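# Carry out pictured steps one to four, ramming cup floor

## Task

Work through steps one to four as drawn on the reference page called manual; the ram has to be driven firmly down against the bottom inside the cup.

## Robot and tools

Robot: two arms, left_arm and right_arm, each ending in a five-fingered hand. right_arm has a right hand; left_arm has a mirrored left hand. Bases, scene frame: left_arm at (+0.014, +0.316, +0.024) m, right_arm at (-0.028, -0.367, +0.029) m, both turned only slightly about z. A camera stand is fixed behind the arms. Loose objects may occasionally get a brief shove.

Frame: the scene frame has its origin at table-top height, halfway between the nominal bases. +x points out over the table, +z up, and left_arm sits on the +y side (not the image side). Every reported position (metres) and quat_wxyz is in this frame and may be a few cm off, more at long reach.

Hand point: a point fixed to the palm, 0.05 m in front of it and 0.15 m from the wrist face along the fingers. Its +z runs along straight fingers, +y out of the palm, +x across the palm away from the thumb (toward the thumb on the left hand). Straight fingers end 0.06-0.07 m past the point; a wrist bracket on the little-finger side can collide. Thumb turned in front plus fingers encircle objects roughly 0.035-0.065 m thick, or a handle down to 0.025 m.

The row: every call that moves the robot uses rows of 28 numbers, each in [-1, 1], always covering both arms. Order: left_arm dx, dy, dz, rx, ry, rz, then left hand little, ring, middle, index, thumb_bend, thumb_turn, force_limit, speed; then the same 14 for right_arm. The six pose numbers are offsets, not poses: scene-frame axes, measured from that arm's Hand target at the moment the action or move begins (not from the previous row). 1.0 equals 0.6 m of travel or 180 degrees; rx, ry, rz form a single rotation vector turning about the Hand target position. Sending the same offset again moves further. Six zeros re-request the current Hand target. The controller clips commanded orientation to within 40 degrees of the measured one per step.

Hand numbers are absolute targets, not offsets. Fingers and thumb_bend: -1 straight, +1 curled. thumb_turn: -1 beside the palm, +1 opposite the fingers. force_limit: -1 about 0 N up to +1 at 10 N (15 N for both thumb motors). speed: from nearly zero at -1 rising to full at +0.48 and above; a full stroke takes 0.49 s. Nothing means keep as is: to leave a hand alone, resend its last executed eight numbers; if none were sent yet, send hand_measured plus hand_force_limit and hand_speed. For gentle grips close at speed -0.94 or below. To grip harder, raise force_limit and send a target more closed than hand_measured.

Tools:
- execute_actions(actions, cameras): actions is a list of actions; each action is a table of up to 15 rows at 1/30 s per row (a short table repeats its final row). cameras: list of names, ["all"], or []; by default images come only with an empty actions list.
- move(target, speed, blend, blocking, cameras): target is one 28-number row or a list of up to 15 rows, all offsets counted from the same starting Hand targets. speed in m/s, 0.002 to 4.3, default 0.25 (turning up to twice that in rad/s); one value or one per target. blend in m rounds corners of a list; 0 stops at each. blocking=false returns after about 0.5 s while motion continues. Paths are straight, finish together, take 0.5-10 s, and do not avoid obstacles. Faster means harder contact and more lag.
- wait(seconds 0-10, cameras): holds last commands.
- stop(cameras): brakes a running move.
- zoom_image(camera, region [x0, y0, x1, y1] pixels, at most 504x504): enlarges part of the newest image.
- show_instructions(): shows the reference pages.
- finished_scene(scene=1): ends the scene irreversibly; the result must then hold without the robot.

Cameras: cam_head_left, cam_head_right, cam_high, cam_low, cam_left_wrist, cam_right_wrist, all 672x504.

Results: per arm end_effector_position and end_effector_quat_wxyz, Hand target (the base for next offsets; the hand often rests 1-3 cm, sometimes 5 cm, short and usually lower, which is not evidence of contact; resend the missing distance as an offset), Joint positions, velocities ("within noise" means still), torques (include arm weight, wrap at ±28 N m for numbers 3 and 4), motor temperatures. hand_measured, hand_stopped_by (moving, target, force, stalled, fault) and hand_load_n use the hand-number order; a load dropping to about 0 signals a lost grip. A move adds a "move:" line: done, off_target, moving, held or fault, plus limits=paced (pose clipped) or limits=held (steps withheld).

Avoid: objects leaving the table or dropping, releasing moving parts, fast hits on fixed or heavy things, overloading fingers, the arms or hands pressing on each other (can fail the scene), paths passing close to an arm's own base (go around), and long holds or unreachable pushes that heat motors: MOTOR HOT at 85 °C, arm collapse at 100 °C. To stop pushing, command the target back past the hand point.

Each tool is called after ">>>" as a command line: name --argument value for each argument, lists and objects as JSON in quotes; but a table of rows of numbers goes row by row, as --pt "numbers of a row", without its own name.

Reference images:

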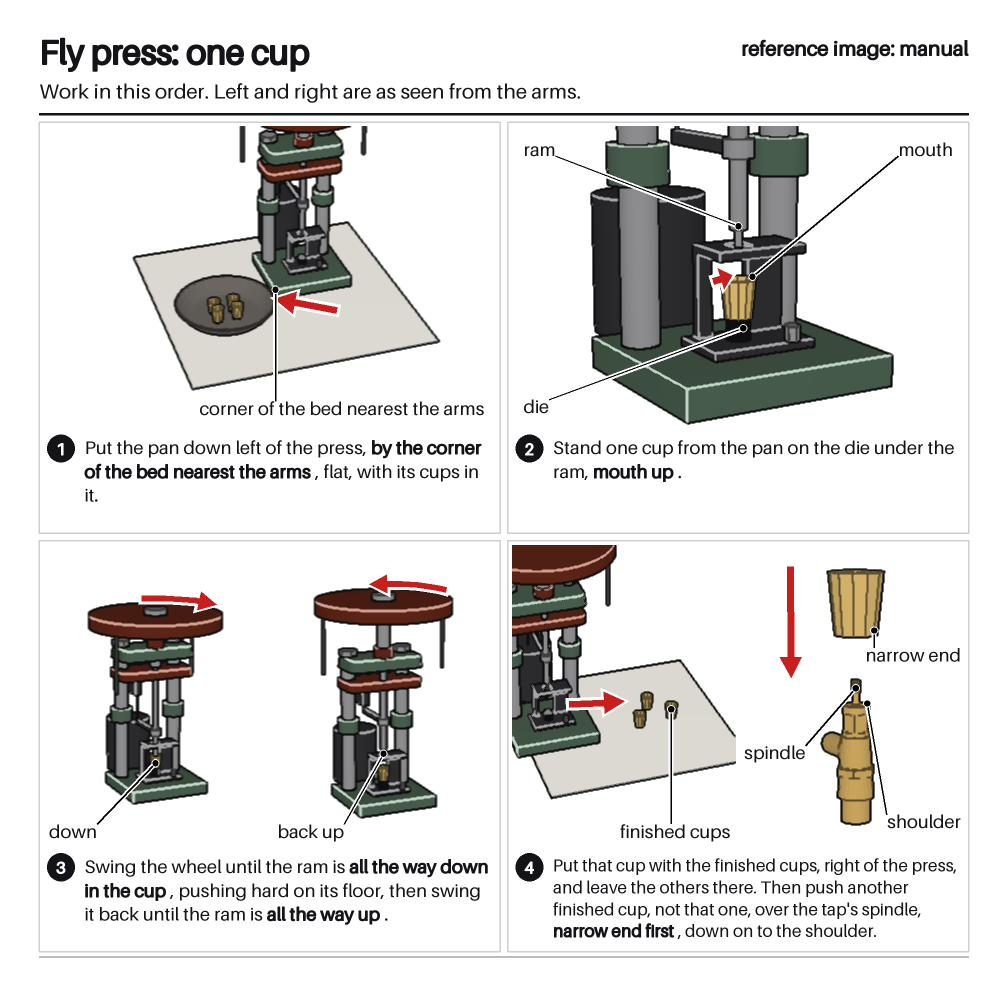

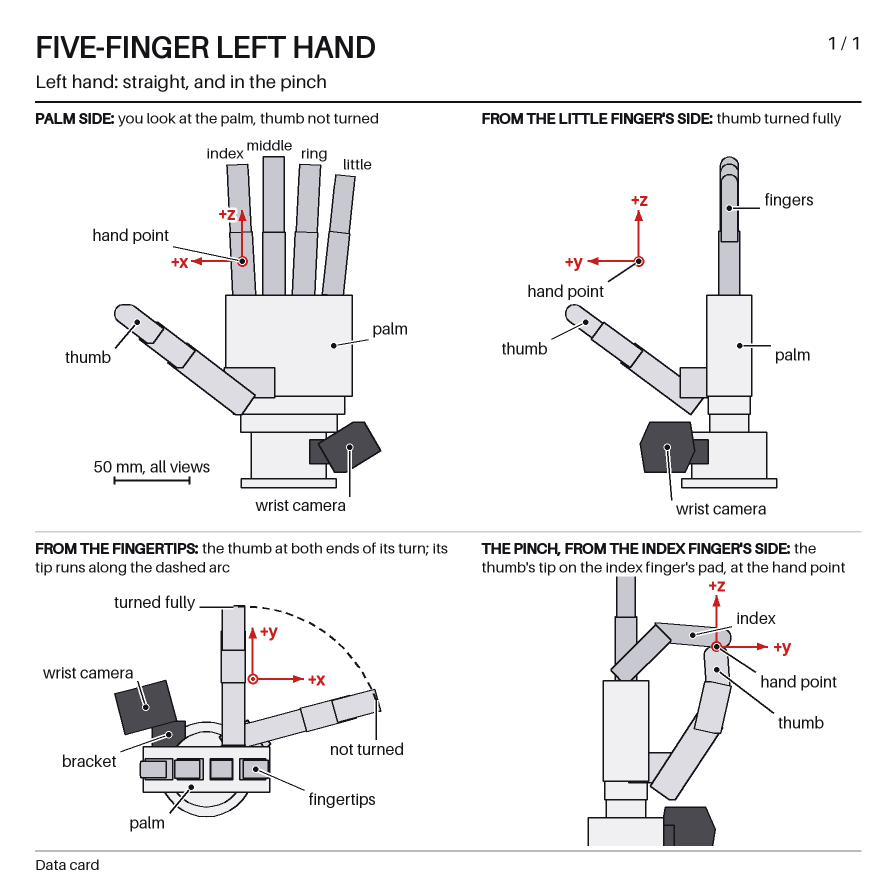

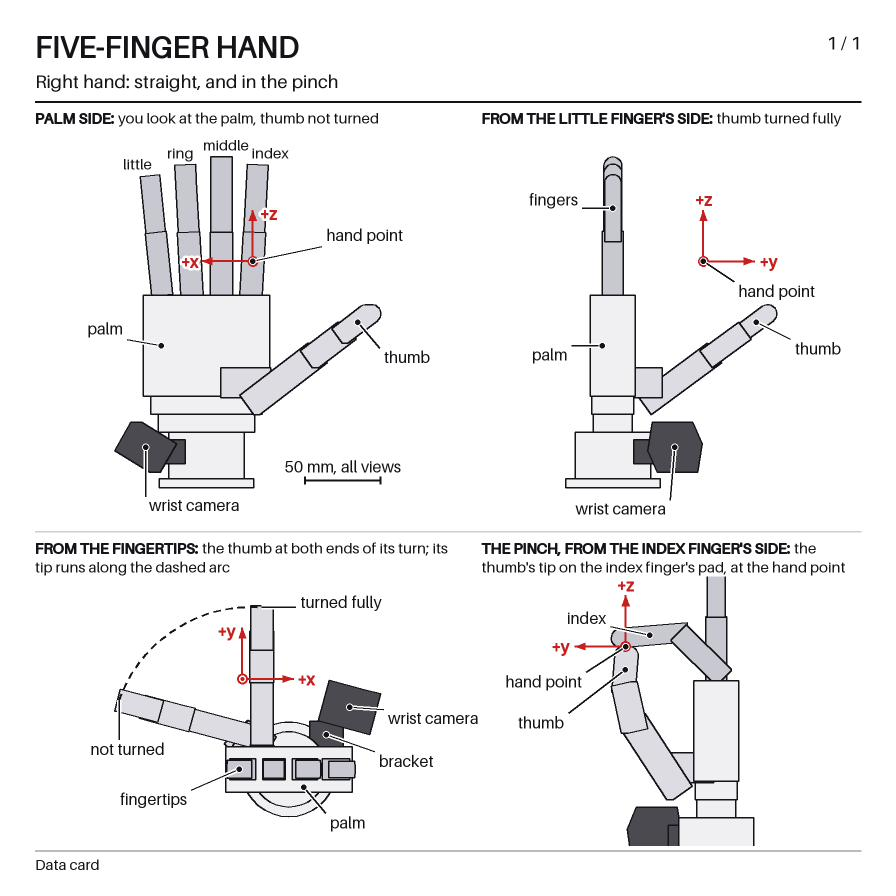

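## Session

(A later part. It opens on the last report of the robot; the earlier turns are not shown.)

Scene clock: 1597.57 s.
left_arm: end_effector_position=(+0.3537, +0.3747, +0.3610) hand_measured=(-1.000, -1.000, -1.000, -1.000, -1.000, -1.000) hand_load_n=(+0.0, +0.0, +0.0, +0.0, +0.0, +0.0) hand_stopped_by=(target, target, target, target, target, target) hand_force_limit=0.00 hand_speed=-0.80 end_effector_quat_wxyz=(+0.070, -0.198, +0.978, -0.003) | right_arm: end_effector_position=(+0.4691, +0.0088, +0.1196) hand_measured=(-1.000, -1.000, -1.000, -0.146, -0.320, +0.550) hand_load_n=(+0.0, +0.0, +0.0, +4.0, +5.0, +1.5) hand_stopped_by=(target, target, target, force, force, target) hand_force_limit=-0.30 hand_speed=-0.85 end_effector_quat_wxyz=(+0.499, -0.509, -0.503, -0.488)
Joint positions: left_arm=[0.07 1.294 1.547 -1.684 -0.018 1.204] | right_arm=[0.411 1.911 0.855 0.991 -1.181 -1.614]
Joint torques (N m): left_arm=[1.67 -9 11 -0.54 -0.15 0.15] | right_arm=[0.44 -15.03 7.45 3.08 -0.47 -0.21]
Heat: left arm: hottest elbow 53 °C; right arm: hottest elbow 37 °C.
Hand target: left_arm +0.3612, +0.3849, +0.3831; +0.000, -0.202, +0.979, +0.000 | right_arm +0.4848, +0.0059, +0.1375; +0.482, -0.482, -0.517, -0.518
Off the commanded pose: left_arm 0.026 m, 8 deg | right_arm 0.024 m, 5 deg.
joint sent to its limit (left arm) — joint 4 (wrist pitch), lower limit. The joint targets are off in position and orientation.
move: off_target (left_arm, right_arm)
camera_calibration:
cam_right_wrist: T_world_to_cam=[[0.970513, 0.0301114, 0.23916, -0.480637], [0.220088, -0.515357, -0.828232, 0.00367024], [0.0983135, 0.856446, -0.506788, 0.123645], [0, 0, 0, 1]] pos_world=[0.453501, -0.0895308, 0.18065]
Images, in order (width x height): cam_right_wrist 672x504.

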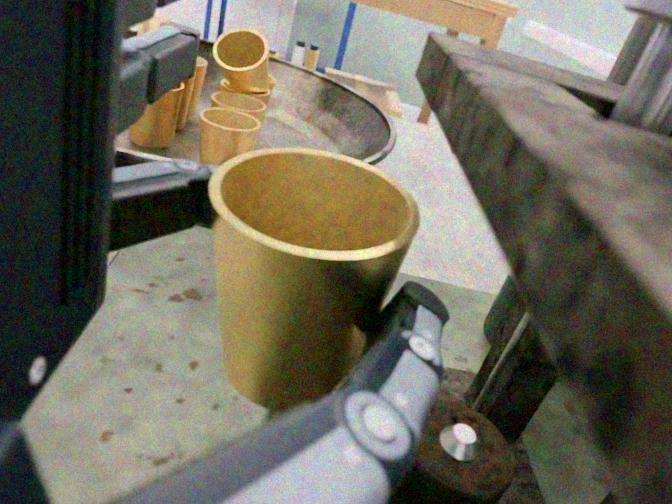

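>>> execute_actions --actions '[]' --cameras '["cam_low","cam_right_wrist","cam_head_left","cam_head_right"]'

>>> zoom_image --camera "cam_low" --region '[310, 230, 400, 310]'

>>> zoom_image --camera "cam_right_wrist" --region '[180, 130, 540, 504]'

>>> zoom_image --camera "cam_head_left" --region '[350, 200, 410, 250]'

>>> zoom_image --camera "cam_head_right" --region '[350, 200, 410, 250]'

Scene clock: 1613.67 s.
left_arm: end_effector_position=(+0.3537, +0.3747, +0.3610) hand_measured=(-1.000, -1.000, -1.000, -1.000, -1.000, -1.000) hand_load_n=(+0.0, +0.0, +0.0, +0.0, +0.0, +0.0) hand_stopped_by=(target, target, target, target, target, target) hand_force_limit=0.00 hand_speed=-0.80 end_effector_quat_wxyz=(+0.070, -0.198, +0.978, -0.003) | right_arm: end_effector_position=(+0.4691, +0.0088, +0.1196) hand_measured=(-1.000, -1.000, -1.000, -0.146, -0.320, +0.550) hand_load_n=(+0.0, +0.0, +0.0, +4.0, +5.0, +1.0) hand_stopped_by=(target, target, target, force, force, target) hand_force_limit=-0.30 hand_speed=-0.85 end_effector_quat_wxyz=(+0.499, -0.509, -0.503, -0.488)
Joint positions: left_arm=[0.07 1.294 1.547 -1.684 -0.018 1.204] | right_arm=[0.411 1.911 0.855 0.991 -1.181 -1.614]
Joint velocities: within noise
Joint torques (N m): left_arm=[1.73 -8.94 11 -0.57 -0.16 0.15] | right_arm=[0.38 -15.27 7.46 3.12 -0.46 -0.21]
Motor temperatures (°C): left_arm=[31 32 53 27 26 28] | right_arm=[25 32 37 30 27 29]
Heat: left arm: hottest elbow 53 °C; right arm: hottest elbow 37 °C.
Hand target: left_arm +0.3612, +0.3849, +0.3831; +0.000, -0.202, +0.979, +0.000 | right_arm +0.4848, +0.0059, +0.1375; +0.482, -0.482, -0.517, -0.518
Off the commanded pose: left_arm 0.026 m, 8 deg | right_arm 0.024 m, 5 deg.
camera_calibration:
cam_right_wrist: T_world_to_cam=[[0.970513, 0.0301114, 0.23916, -0.480637], [0.220088, -0.515357, -0.828232, 0.00367024], [0.0983135, 0.856446, -0.506788, 0.123645], [0, 0, 0, 1]] pos_world=[0.453501, -0.0895308, 0.18065]
Images, in order (width x height): cam_head_left 672x504, cam_head_right 672x504, cam_low 672x504, cam_right_wrist 672x504.

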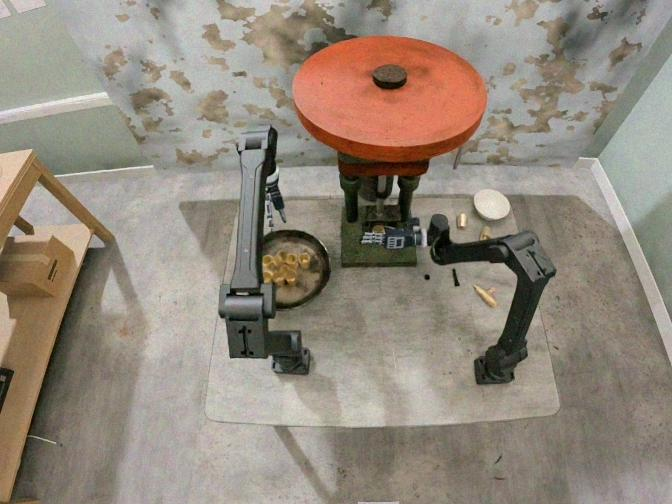

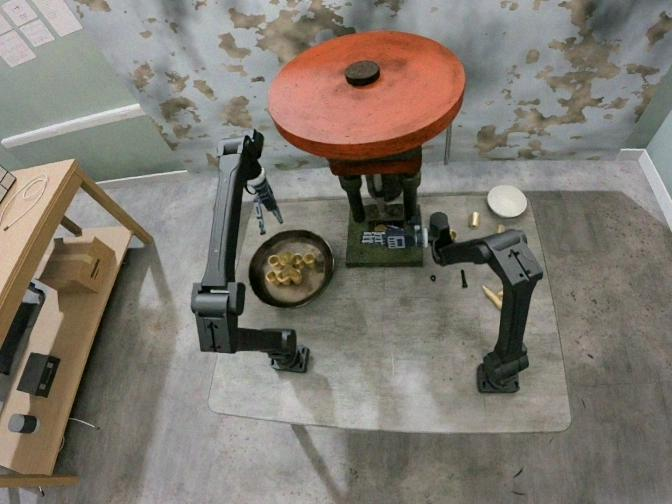

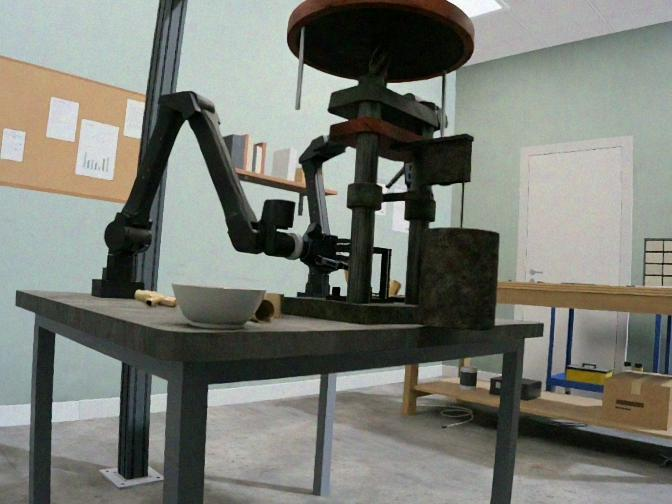

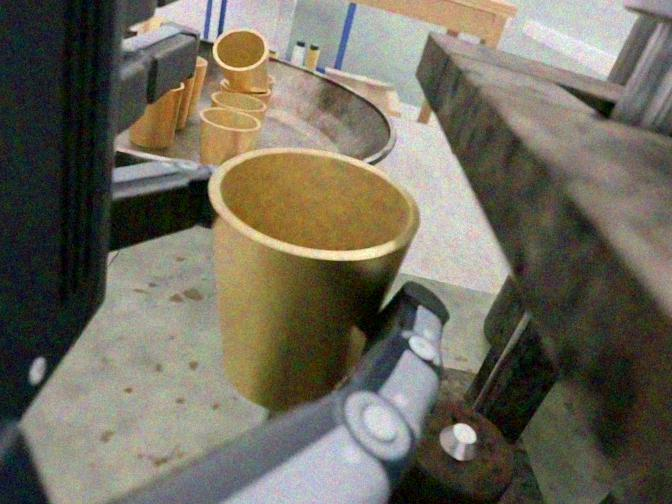

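Scaled by 5.600.

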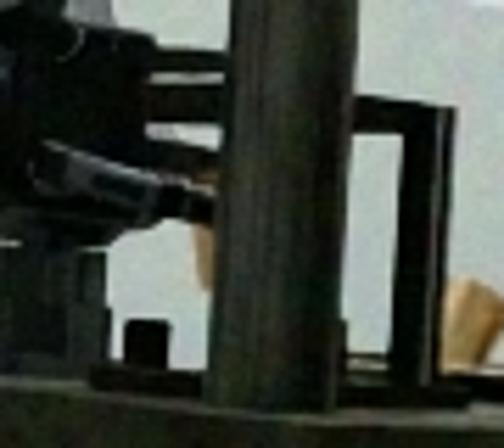

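Scaled by 1.348.

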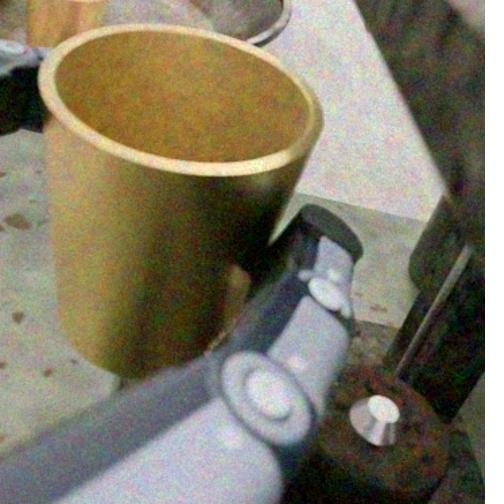

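Scaled by 8.400.

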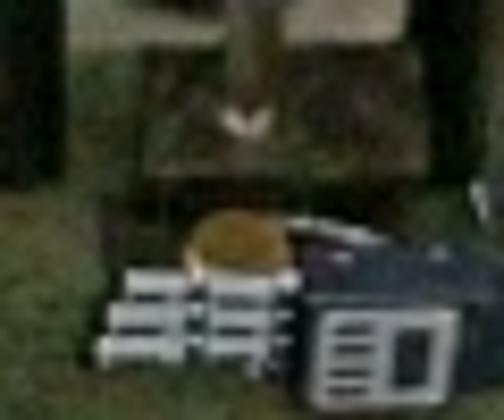

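Scaled by 8.400.

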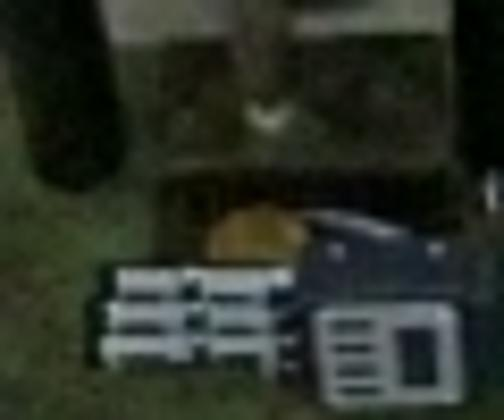

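>>> move --pt "0 0 0 0 0 0 -1 -1 -1 -1 -1 -1 0.0 -0.8 0.038 -0.002 0.005 0 0 0 -1 -1 -1 0.2 -0.28 0.55 -0.3 -0.85" --speed 0.03 --cameras '["cam_right_wrist","cam_head_left","cam_low"]'

>>> zoom_image --camera "cam_right_wrist" --region '[180, 200, 540, 504]'

Scene clock: 1671.93 s.
left_arm: end_effector_position=(+0.3537, +0.3747, +0.3610) hand_measured=(-1.000, -1.000, -1.000, -1.000, -1.000, -1.000) hand_load_n=(+0.0, +0.0, +0.0, +0.0, +0.0, +0.0) hand_stopped_by=(target, target, target, target, target, target) hand_force_limit=0.00 hand_speed=-0.80 end_effector_quat_wxyz=(+0.070, -0.198, +0.978, -0.003) | right_arm: end_effector_position=(+0.4882, +0.0061, +0.1250) hand_measured=(-1.000, -1.000, -1.000, -0.146, -0.320, +0.550) hand_load_n=(+0.0, +0.0, +0.0, +4.0, +5.0, +1.0) hand_stopped_by=(target, target, target, force, force, target) hand_force_limit=-0.30 hand_speed=-0.85 end_effector_quat_wxyz=(+0.496, -0.501, -0.506, -0.497)
Joint positions: left_arm=[0.07 1.294 1.547 -1.684 -0.018 1.204] | right_arm=[0.391 1.934 0.902 0.991 -1.201 -1.615]
Joint torques (N m): left_arm=[1.67 -9 11.02 -0.57 -0.16 0.15] | right_arm=[0.5 -15.38 8.92 1.66 -0.45 -0.15]
Heat: left arm: hottest elbow 54 °C; right arm: hottest elbow 37 °C.
Hand target: left_arm +0.3612, +0.3849, +0.3831; +0.000, -0.202, +0.979, +0.000 | right_arm +0.5076, +0.0047, +0.1405; +0.482, -0.482, -0.517, -0.518
Off the commanded pose: left_arm 0.026 m, 8 deg | right_arm 0.025 m, 4 deg.
joint sent to its limit (left arm) — joint 4 (wrist pitch), lower limit. The joint targets are off in position and orientation.
move: off_target (left_arm, right_arm)
camera_calibration:
cam_right_wrist: T_world_to_cam=[[0.964502, 0.0276065, 0.262629, -0.500386], [0.239953, -0.506883, -0.827944, -0.00718196], [0.110266, 0.861573, -0.495514, 0.11945], [0, 0, 0, 1]] pos_world=[0.471175, -0.0927416, 0.184659]
Images, in order (width x height): cam_head_left 672x504, cam_low 672x504, cam_right_wrist 672x504.

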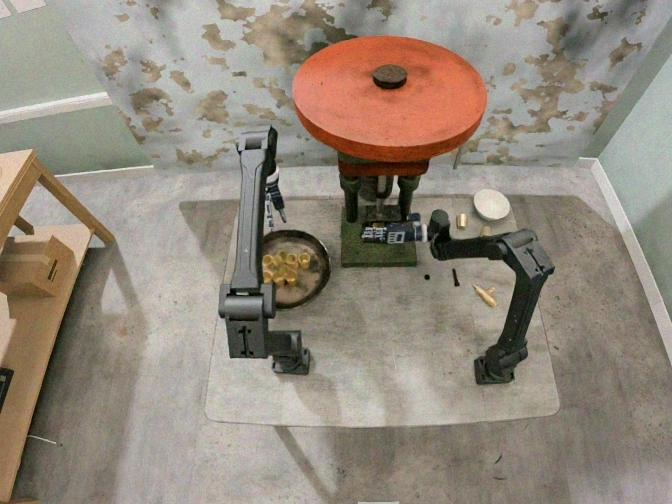

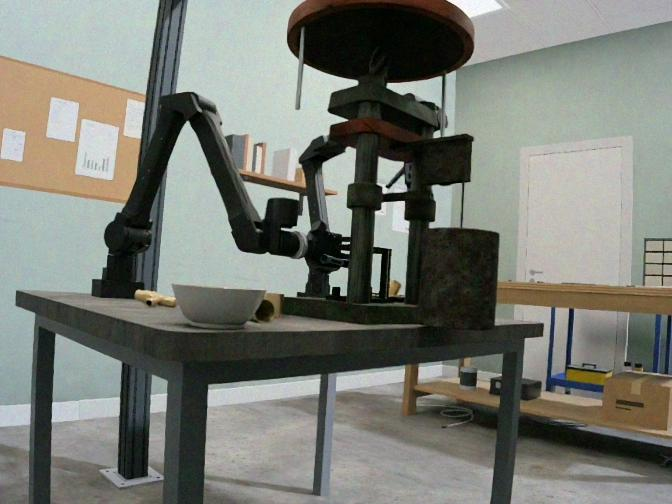

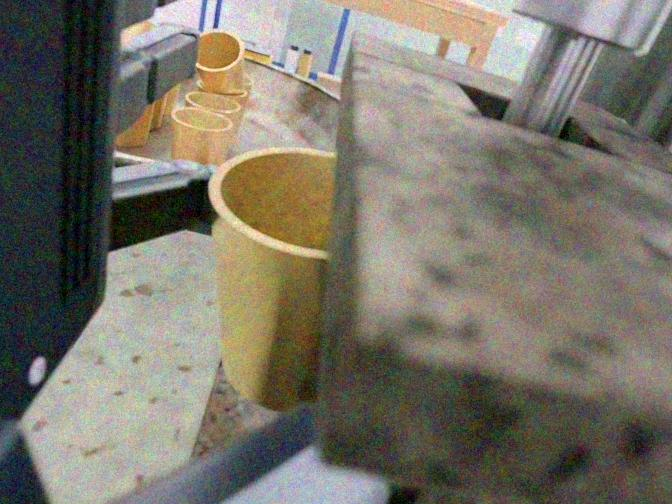

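Scaled by 1.400.

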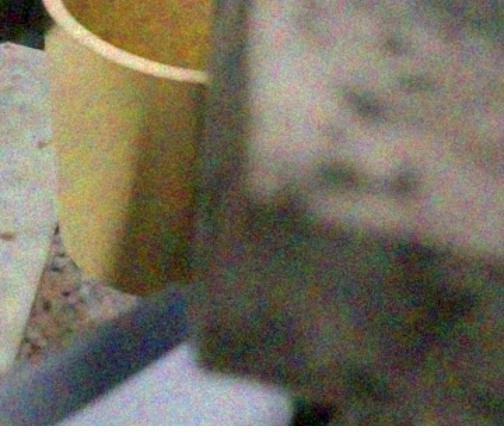

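>>> execute_actions --actions '[]' --cameras '["cam_left_wrist"]'

Scene clock: 1677.10 s.
left_arm: end_effector_position=(+0.3537, +0.3747, +0.3610) hand_measured=(-1.000, -1.000, -1.000, -1.000, -1.000, -1.000) hand_load_n=(+0.0, +0.0, +0.0, +0.0, +0.0, +0.0) hand_stopped_by=(target, target, target, target, target, target) hand_force_limit=0.00 hand_speed=-0.80 end_effector_quat_wxyz=(+0.070, -0.198, +0.978, -0.003) | right_arm: end_effector_position=(+0.4882, +0.0061, +0.1250) hand_measured=(-1.000, -1.000, -1.000, -0.146, -0.320, +0.550) hand_load_n=(+0.0, +0.0, +0.0, +4.0, +5.0, +1.0) hand_stopped_by=(target, target, target, force, force, target) hand_force_limit=-0.30 hand_speed=-0.85 end_effector_quat_wxyz=(+0.496, -0.501, -0.506, -0.497)
Joint positions: left_arm=[0.07 1.294 1.547 -1.684 -0.018 1.204] | right_arm=[0.391 1.934 0.902 0.991 -1.201 -1.615]
Joint velocities: within noise
Joint torques (N m): left_arm=[1.73 -9 11.02 -0.58 -0.16 0.15] | right_arm=[0.38 -15.38 8.96 1.76 -0.44 -0.14]
Motor temperatures (°C): left_arm=[31 32 54 27 26 28] | right_arm=[25 32 36 30 27 29]
Heat: left arm: hottest elbow 54 °C; right arm: hottest elbow 36 °C.
Hand target: left_arm +0.3612, +0.3849, +0.3831; +0.000, -0.202, +0.979, +0.000 | right_arm +0.5076, +0.0047, +0.1405; +0.482, -0.482, -0.517, -0.518
Off the commanded pose: left_arm 0.026 m, 8 deg | right_arm 0.025 m, 4 deg.
camera_calibration:
cam_left_wrist: T_world_to_cam=[[0.181537, -0.983333, 0.0100335, 0.294385], [-0.903486, -0.16275, 0.396517, 0.2347], [-0.388275, -0.0810477, -0.917972, 0.614827], [0, 0, 0, 1]] pos_world=[0.397329, 0.377507, 0.468378]
Images, in order (width x height): cam_left_wrist 672x504.

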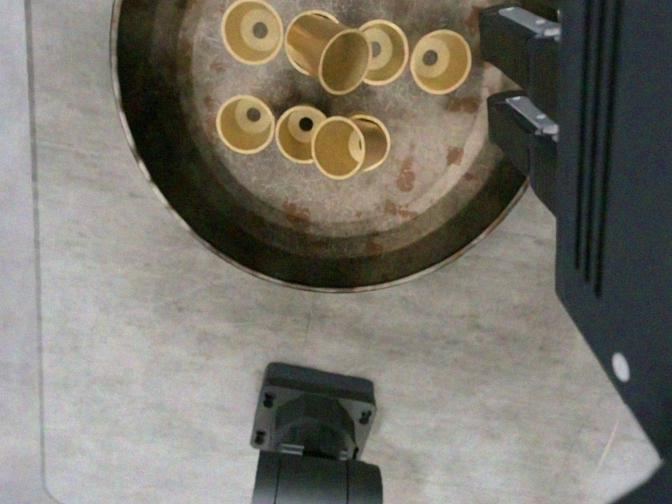

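>>> move --pt "0 -0.083 0.0 -0.247 -0.509 -0.3025 -1 -1 -1 -1 -1 -1 0.0 -0.8 0 0 0 0 0 0 -1 -1 -1 0.2 -0.28 0.55 -0.3 -0.85" --pt "0.037 -0.233 -0.258 -0.247 -0.509 -0.3025 -1 -1 -1 -1 -1 -1 0.0 -0.8 0 0 0 0 0 0 -1 -1 -1 0.2 -0.28 0.55 -0.3 -0.85" --speed '[0.25,0.15]' --cameras '["cam_left_wrist","cam_head_left","cam_right_wrist"]'

Scene clock: 1758.47 s.
left_arm: end_effector_position=(+0.3801, +0.2497, +0.2179) hand_measured=(-1.000, -1.000, -1.000, -1.000, -1.000, -1.000) hand_load_n=(+0.0, +0.0, -0.5, +0.0, +0.0, +0.0) hand_stopped_by=(target, target, target, target, target, target) hand_force_limit=0.00 hand_speed=-0.80 end_effector_quat_wxyz=(+0.524, +0.316, +0.636, -0.471) | right_arm: end_effector_position=(+0.4882, +0.0061, +0.1250) hand_measured=(-1.000, -1.000, -1.000, -0.146, -0.320, +0.550) hand_load_n=(+0.0, +0.0, +0.0, +4.0, +5.0, +1.0) hand_stopped_by=(target, target, target, force, force, target) hand_force_limit=-0.30 hand_speed=-0.85 end_effector_quat_wxyz=(+0.496, -0.501, -0.506, -0.497)
Joint positions: left_arm=[0.409 1.033 0.493 -0.253 1.56 2.093] | right_arm=[0.391 1.934 0.902 0.991 -1.201 -1.615]
Joint torques (N m): left_arm=[-1.03 -5.07 6.97 1.55 0.79 0.17] | right_arm=[0.5 -15.38 8.96 1.7 -0.45 -0.15]
Heat: left arm: hottest elbow 54 °C; right arm: hottest elbow 36 °C.
Hand target: left_arm +0.3834, +0.2451, +0.2283; +0.591, +0.282, +0.603, -0.455 | right_arm +0.5076, +0.0047, +0.1405; +0.482, -0.482, -0.517, -0.518
Off the commanded pose: left_arm 0.012 m, 10 deg | right_arm 0.025 m, 4 deg.
joint sent to its limit (left arm) — joint 5 (wrist yaw), upper limit; joint 6 (wrist roll), upper limit. The joint targets are off in position and orientation.
move: off_target (left_arm, right_arm)
camera_calibration:
cam_left_wrist: T_world_to_cam=[[-0.930436, -0.36217, 0.0558767, 0.425705], [-0.235605, 0.474423, -0.848182, 0.153263], [0.280677, -0.802344, -0.526749, 0.324214], [0, 0, 0, 1]] pos_world=[0.341201, 0.341597, 0.276987]
cam_right_wrist: T_world_to_cam=[[0.964502, 0.0276065, 0.262629, -0.500386], [0.239953, -0.506883, -0.827944, -0.00718196], [0.110266, 0.861573, -0.495514, 0.11945], [0, 0, 0, 1]] pos_world=[0.471175, -0.0927416, 0.184659]
Images, in order (width x height): cam_head_left 672x504, cam_left_wrist 672x504, cam_right_wrist 672x504.

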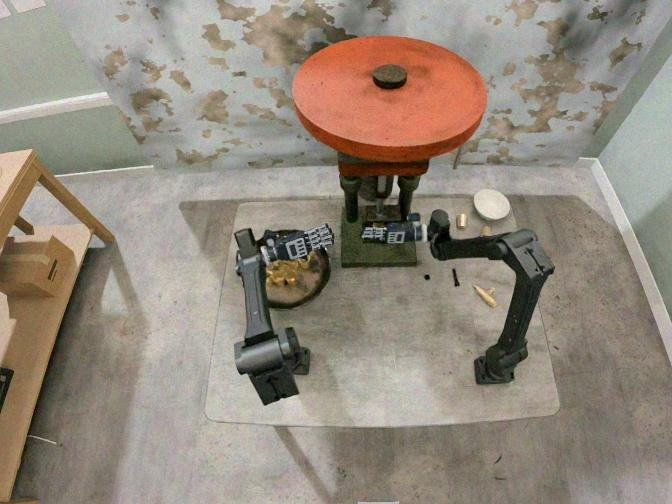

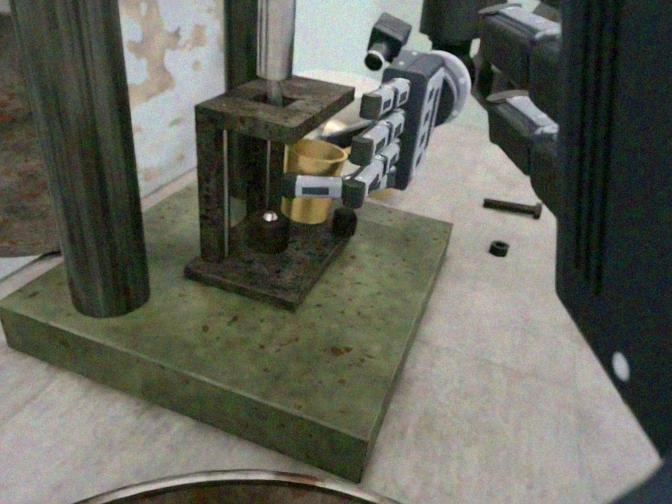

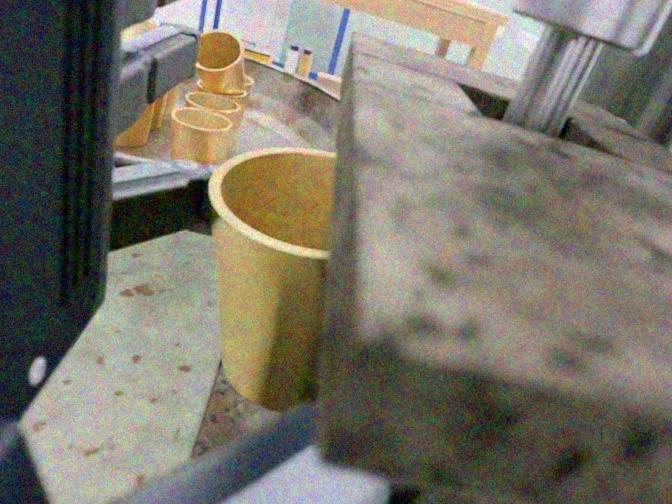

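>>> zoom_image --camera "cam_left_wrist" --region '[180, 60, 480, 320]'

Scaled by 1.680.

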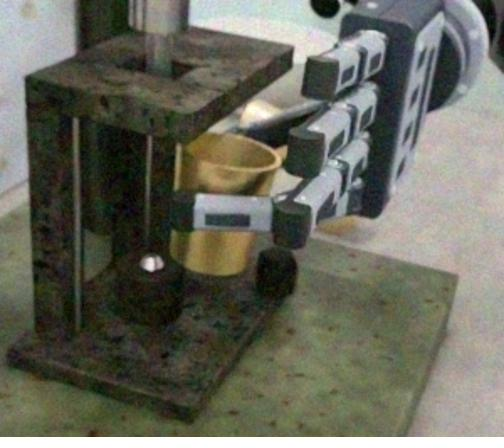

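>>> zoom_image --camera "cam_left_wrist" --region '[230, 120, 370, 260]'

Scaled by 3.600.

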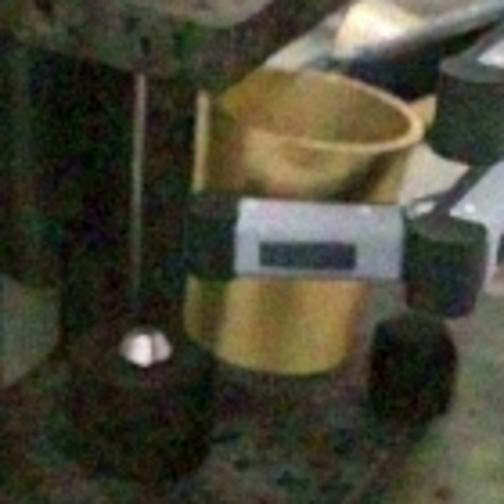

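>>> move --pt "0 0 0 0 0 0 -1 -1 -1 -1 -1 -1 0.0 -0.8 0.053 -0.008 -0.004 0 0 0 -1 -1 -1 0.2 -0.28 0.55 -0.3 -0.85" --speed 0.03 --cameras '["cam_left_wrist","cam_right_wrist","cam_low"]'

>>> zoom_image --camera "cam_left_wrist" --region '[200, 90, 340, 260]'

Scene clock: 1821.67 s.
left_arm: end_effector_position=(+0.3801, +0.2497, +0.2179) hand_measured=(-1.000, -1.000, -1.000, -1.000, -1.000, -1.000) hand_load_n=(+0.0, +0.0, +0.0, +0.0, +0.0, +0.0) hand_stopped_by=(target, target, target, target, target, target) hand_force_limit=0.00 hand_speed=-0.80 end_effector_quat_wxyz=(+0.524, +0.316, +0.636, -0.471) | right_arm: end_effector_position=(+0.5141, +0.0046, +0.1250) hand_measured=(-1.000, -1.000, -1.000, -0.146, -0.320, +0.550) hand_load_n=(+0.0, +0.0, +0.0, +4.5, +4.5, +1.0) hand_stopped_by=(target, target, target, force, force, target) hand_force_limit=-0.30 hand_speed=-0.85 end_effector_quat_wxyz=(+0.499, -0.491, -0.513, -0.496)
Joint positions: left_arm=[0.409 1.033 0.493 -0.253 1.56 2.093] | right_arm=[0.365 1.982 0.984 0.971 -1.247 -1.615]
Joint torques (N m): left_arm=[-1.03 -4.95 6.95 1.55 0.79 0.18] | right_arm=[0.03 -16.03 9.68 0.95 -0.2 -0.11]
Heat: left arm: hottest elbow 50 °C; right arm: hottest elbow 37 °C.
Hand target: left_arm +0.3834, +0.2451, +0.2283; +0.591, +0.282, +0.603, -0.455 | right_arm +0.5394, -0.0001, +0.1381; +0.482, -0.482, -0.517, -0.518
Off the commanded pose: left_arm 0.012 m, 10 deg | right_arm 0.029 m, 3 deg.
joint sent to its limit (left arm) — joint 5 (wrist yaw), upper limit; joint 6 (wrist roll), upper limit. The joint targets are off in position and orientation.
move: off_target (left_arm, right_arm)
camera_calibration:
cam_left_wrist: T_world_to_cam=[[-0.930436, -0.36217, 0.0558767, 0.425705], [-0.235605, 0.474423, -0.848182, 0.153263], [0.280677, -0.802344, -0.526749, 0.324214], [0, 0, 0, 1]] pos_world=[0.341201, 0.341597, 0.276987]
cam_right_wrist: T_world_to_cam=[[0.960482, 0.0450665, 0.274671, -0.524774], [0.260103, -0.496671, -0.828049, -0.024555], [0.0991039, 0.866768, -0.488765, 0.122874], [0, 0, 0, 1]] pos_world=[0.498245, -0.0950491, 0.183864]
Images, in order (width x height): cam_low 672x504, cam_left_wrist 672x504, cam_right_wrist 672x504.

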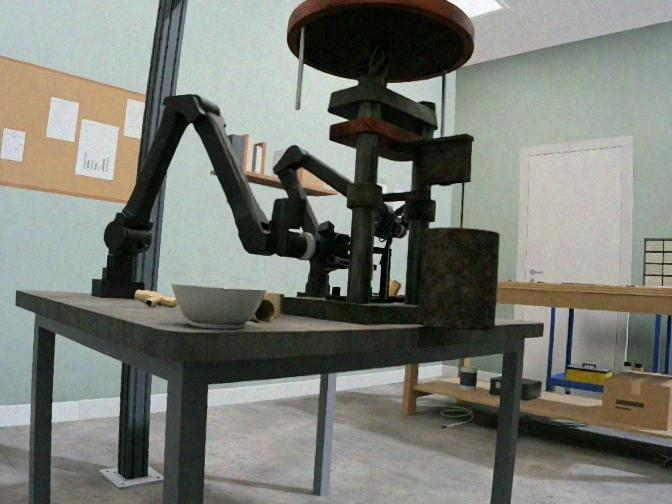

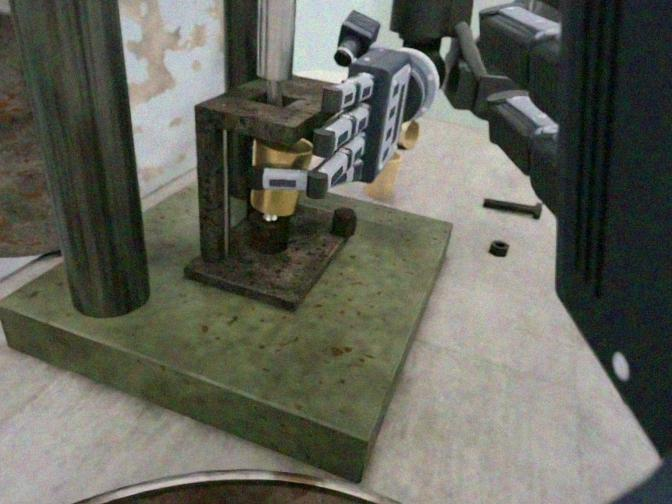

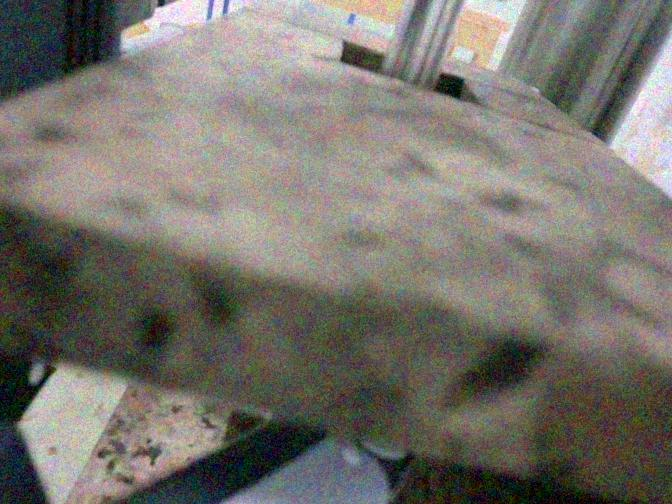

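Scaled by 2.965.

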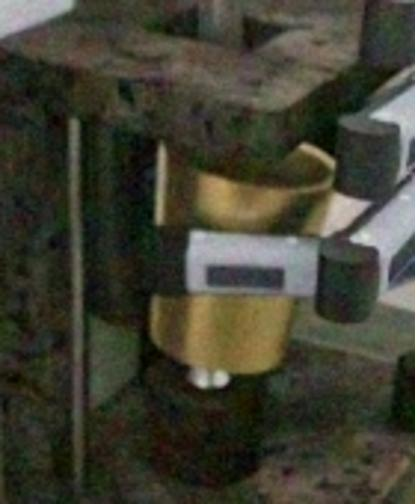

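>>> execute_actions --actions '[]' --cameras '["cam_head_left","cam_head_right","cam_low"]'

>>> zoom_image --camera "cam_head_left" --region '[340, 160, 460, 260]'

>>> zoom_image --camera "cam_head_right" --region '[340, 160, 460, 260]'

>>> zoom_image --camera "cam_low" --region '[250, 180, 430, 320]'

Scene clock: 1833.47 s.
left_arm: end_effector_position=(+0.3801, +0.2497, +0.2179) hand_measured=(-1.000, -1.000, -1.000, -1.000, -1.000, -1.000) hand_load_n=(+0.0, +0.0, +0.0, +0.0, +0.0, +0.0) hand_stopped_by=(target, target, target, target, target, target) hand_force_limit=0.00 hand_speed=-0.80 end_effector_quat_wxyz=(+0.524, +0.316, +0.636, -0.471) | right_arm: end_effector_position=(+0.5141, +0.0046, +0.1250) hand_measured=(-1.000, -1.000, -1.000, -0.146, -0.320, +0.550) hand_load_n=(+0.0, +0.0, +0.0, +4.5, +4.5, +0.5) hand_stopped_by=(target, target, target, force, force, target) hand_force_limit=-0.30 hand_speed=-0.85 end_effector_quat_wxyz=(+0.499, -0.491, -0.513, -0.496)
Joint positions: left_arm=[0.409 1.033 0.493 -0.253 1.56 2.093] | right_arm=[0.365 1.982 0.984 0.971 -1.247 -1.615]
Joint velocities: within noise
Joint torques (N m): left_arm=[-0.97 -5.01 6.97 1.57 0.79 0.17] | right_arm=[0.38 -16.09 9.77 0.95 -0.2 -0.12]
Motor temperatures (°C): left_arm=[31 30 49 28 27 28] | right_arm=[25 33 38 29 26 29]
Heat: left arm: hottest elbow 49 °C; right arm: hottest elbow 38 °C.
Hand target: left_arm +0.3834, +0.2451, +0.2283; +0.591, +0.282, +0.603, -0.455 | right_arm +0.5394, -0.0001, +0.1381; +0.482, -0.482, -0.517, -0.518
Off the commanded pose: left_arm 0.012 m, 10 deg | right_arm 0.029 m, 3 deg.
Images, in order (width x height): cam_head_left 672x504, cam_head_right 672x504, cam_low 672x504.

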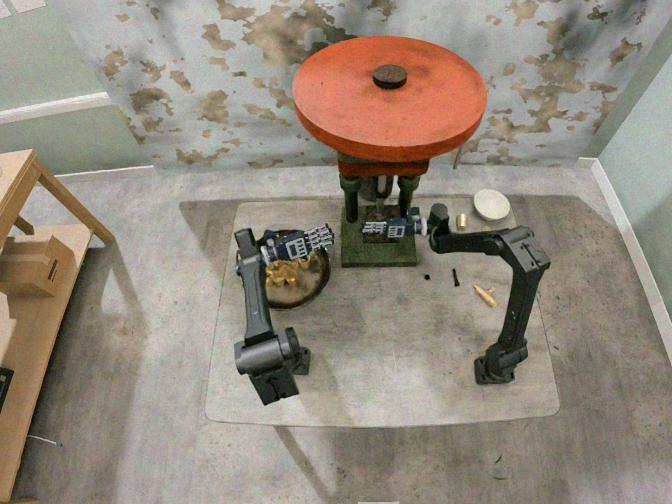

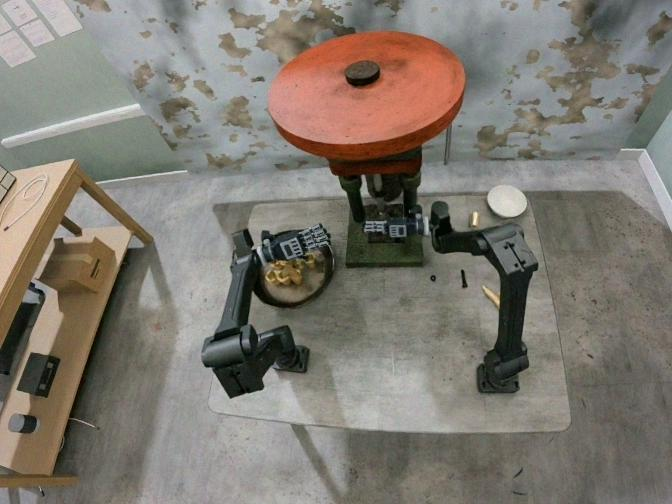

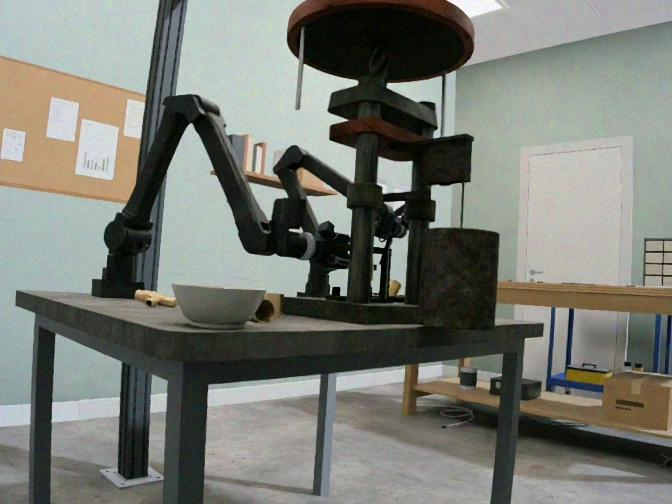

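Scaled by 4.200.

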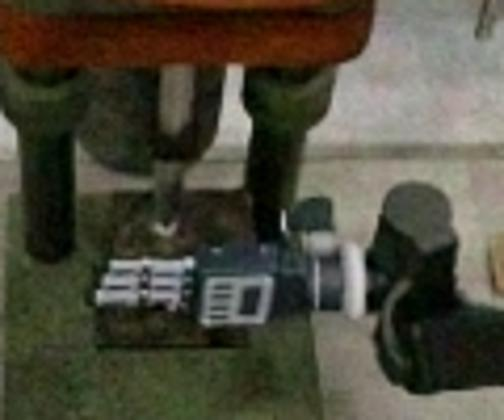

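Scaled by 4.200.

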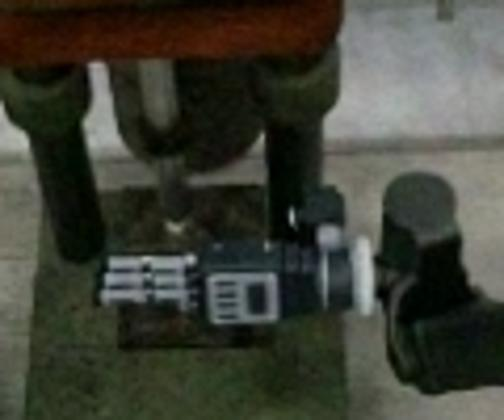

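Scaled by 2.800.

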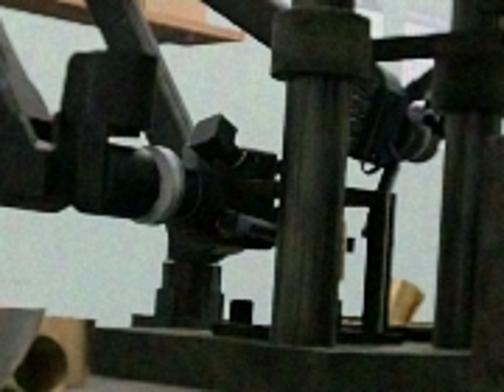

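>>> zoom_image --camera "cam_left_wrist" --region '[180, 20, 460, 280]'

This scene's latest camera images include none from cam_left_wrist. They are from: cam_head_left, cam_head_right, cam_low. cam_left_wrist's image comes with the result of a call that names it in "cameras".

>>> execute_actions --actions '[]' --cameras '["cam_left_wrist"]'

>>> zoom_image --camera "cam_left_wrist" --region '[180, 20, 460, 280]'

Scene clock: 1841.33 s.
left_arm: end_effector_position=(+0.3801, +0.2497, +0.2179) hand_measured=(-1.000, -1.000, -1.000, -1.000, -1.000, -1.000) hand_load_n=(+0.0, +0.0, +0.0, +0.0, +0.0, +0.0) hand_stopped_by=(target, target, target, target, target, target) hand_force_limit=0.00 hand_speed=-0.80 end_effector_quat_wxyz=(+0.524, +0.316, +0.636, -0.471) | right_arm: end_effector_position=(+0.5141, +0.0046, +0.1250) hand_measured=(-1.000, -1.000, -1.000, -0.146, -0.320, +0.550) hand_load_n=(+0.0, +0.0, +0.0, +4.5, +4.5, +0.5) hand_stopped_by=(target, target, target, force, force, target) hand_force_limit=-0.30 hand_speed=-0.85 end_effector_quat_wxyz=(+0.499, -0.491, -0.513, -0.496)
Joint positions: left_arm=[0.409 1.033 0.493 -0.253 1.56 2.093] | right_arm=[0.365 1.982 0.984 0.971 -1.247 -1.615]
Joint velocities: within noise
Joint torques (N m): left_arm=[-1.03 -5.01 6.94 1.55 0.79 0.17] | right_arm=[-0.03 -16.09 9.7 1.01 -0.2 -0.13]
Motor temperatures (°C): left_arm=[31 30 49 28 27 28] | right_arm=[25 33 39 29 26 29]
Heat: left arm: hottest elbow 49 °C; right arm: hottest elbow 39 °C.
Hand target: left_arm +0.3834, +0.2451, +0.2283; +0.591, +0.282, +0.603, -0.455 | right_arm +0.5394, -0.0001, +0.1381; +0.482, -0.482, -0.517, -0.518
Off the commanded pose: left_arm 0.012 m, 10 deg | right_arm 0.029 m, 3 deg.
camera_calibration:
cam_left_wrist: T_world_to_cam=[[-0.930436, -0.36217, 0.0558767, 0.425705], [-0.235605, 0.474423, -0.848182, 0.153263], [0.280677, -0.802344, -0.526749, 0.324214], [0, 0, 0, 1]] pos_world=[0.341201, 0.341597, 0.276987]
Images, in order (width x height): cam_left_wrist 672x504.

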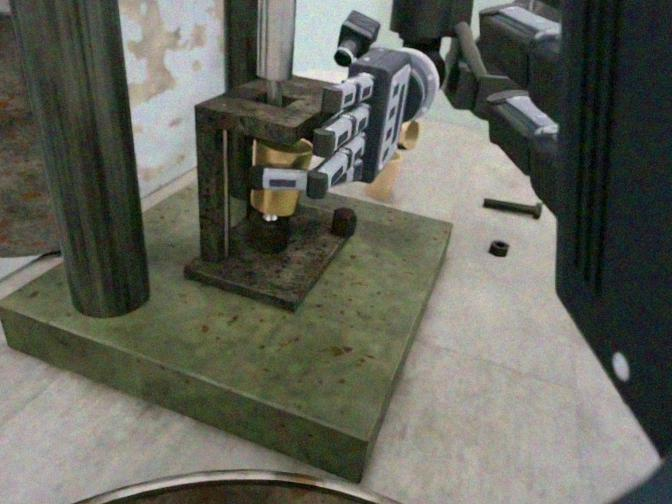

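Scaled by 1.800.

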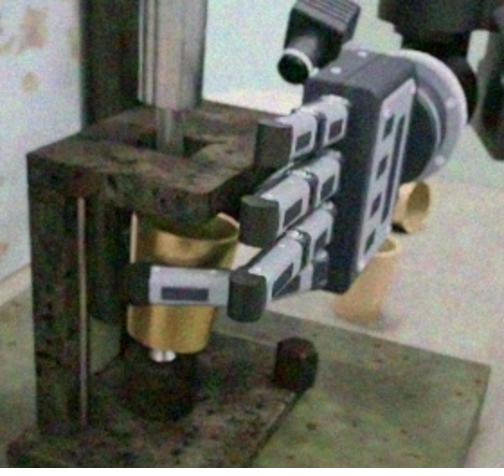

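>>> move --pt "0 0 0 0 0 0 -1 -1 -1 -1 -1 -1 0.0 -0.8 0.010 -0.006 -0.017 0 0 0 -1 -1 -1 0.2 -0.28 0.55 -0.3 -0.85" --speed 0.03 --cameras '["cam_left_wrist"]'

>>> zoom_image --camera "cam_left_wrist" --region '[200, 90, 340, 260]'

Scene clock: 1849.40 s.
left_arm: end_effector_position=(+0.3801, +0.2497, +0.2179) hand_measured=(-1.000, -1.000, -1.000, -1.000, -1.000, -1.000) hand_load_n=(+0.0, +0.0, +0.0, +0.0, +0.0, +0.0) hand_stopped_by=(target, target, target, target, target, target) hand_force_limit=0.00 hand_speed=-0.80 end_effector_quat_wxyz=(+0.524, +0.316, +0.636, -0.471) | right_arm: end_effector_position=(+0.5141, +0.0057, +0.1153) hand_measured=(-1.000, -1.000, -1.000, -0.146, -0.320, +0.550) hand_load_n=(+0.0, +0.0, +0.0, +5.0, +4.5, +0.5) hand_stopped_by=(target, target, target, force, force, target) hand_force_limit=-0.30 hand_speed=-0.85 end_effector_quat_wxyz=(+0.505, -0.491, -0.515, -0.489)
Joint positions: left_arm=[0.409 1.033 0.493 -0.253 1.56 2.093] | right_arm=[0.364 2.005 0.994 0.971 -1.264 -1.617]
Joint torques (N m): left_arm=[-0.97 -5.01 6.95 1.57 0.79 0.17] | right_arm=[-0.44 -15.85 9.81 1.59 0.07 -0.12]
Heat: left arm: hottest elbow 49 °C; right arm: hottest elbow 39 °C.
Hand target: left_arm +0.3834, +0.2451, +0.2283; +0.591, +0.282, +0.603, -0.455 | right_arm +0.5454, -0.0037, +0.1279; +0.482, -0.482, -0.517, -0.518
Off the commanded pose: left_arm 0.012 m, 10 deg | right_arm 0.035 m, 4 deg.
joint sent to its limit (left arm) — joint 5 (wrist yaw), upper limit; joint 6 (wrist roll), upper limit. The joint targets are off in position and orientation.
move: off_target (left_arm, right_arm)
camera_calibration:
cam_left_wrist: T_world_to_cam=[[-0.930436, -0.36217, 0.0558767, 0.425705], [-0.235605, 0.474423, -0.848182, 0.153263], [0.280677, -0.802344, -0.526749, 0.324214], [0, 0, 0, 1]] pos_world=[0.341201, 0.341597, 0.276987]
Images, in order (width x height): cam_left_wrist 672x504.

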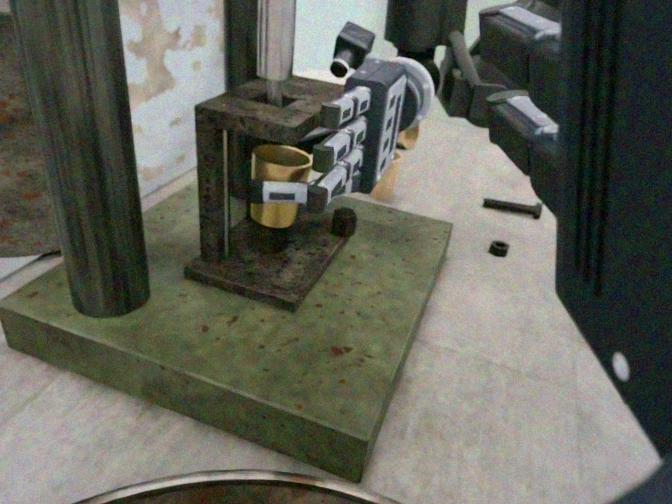

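Scaled by 2.965.

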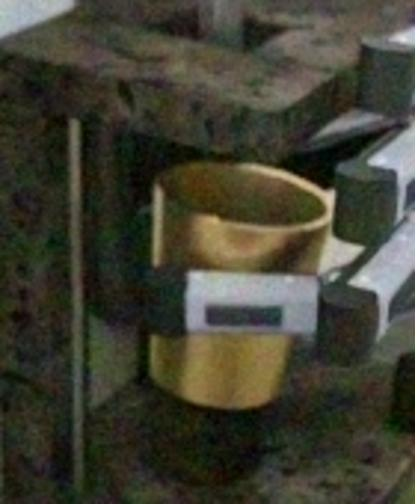

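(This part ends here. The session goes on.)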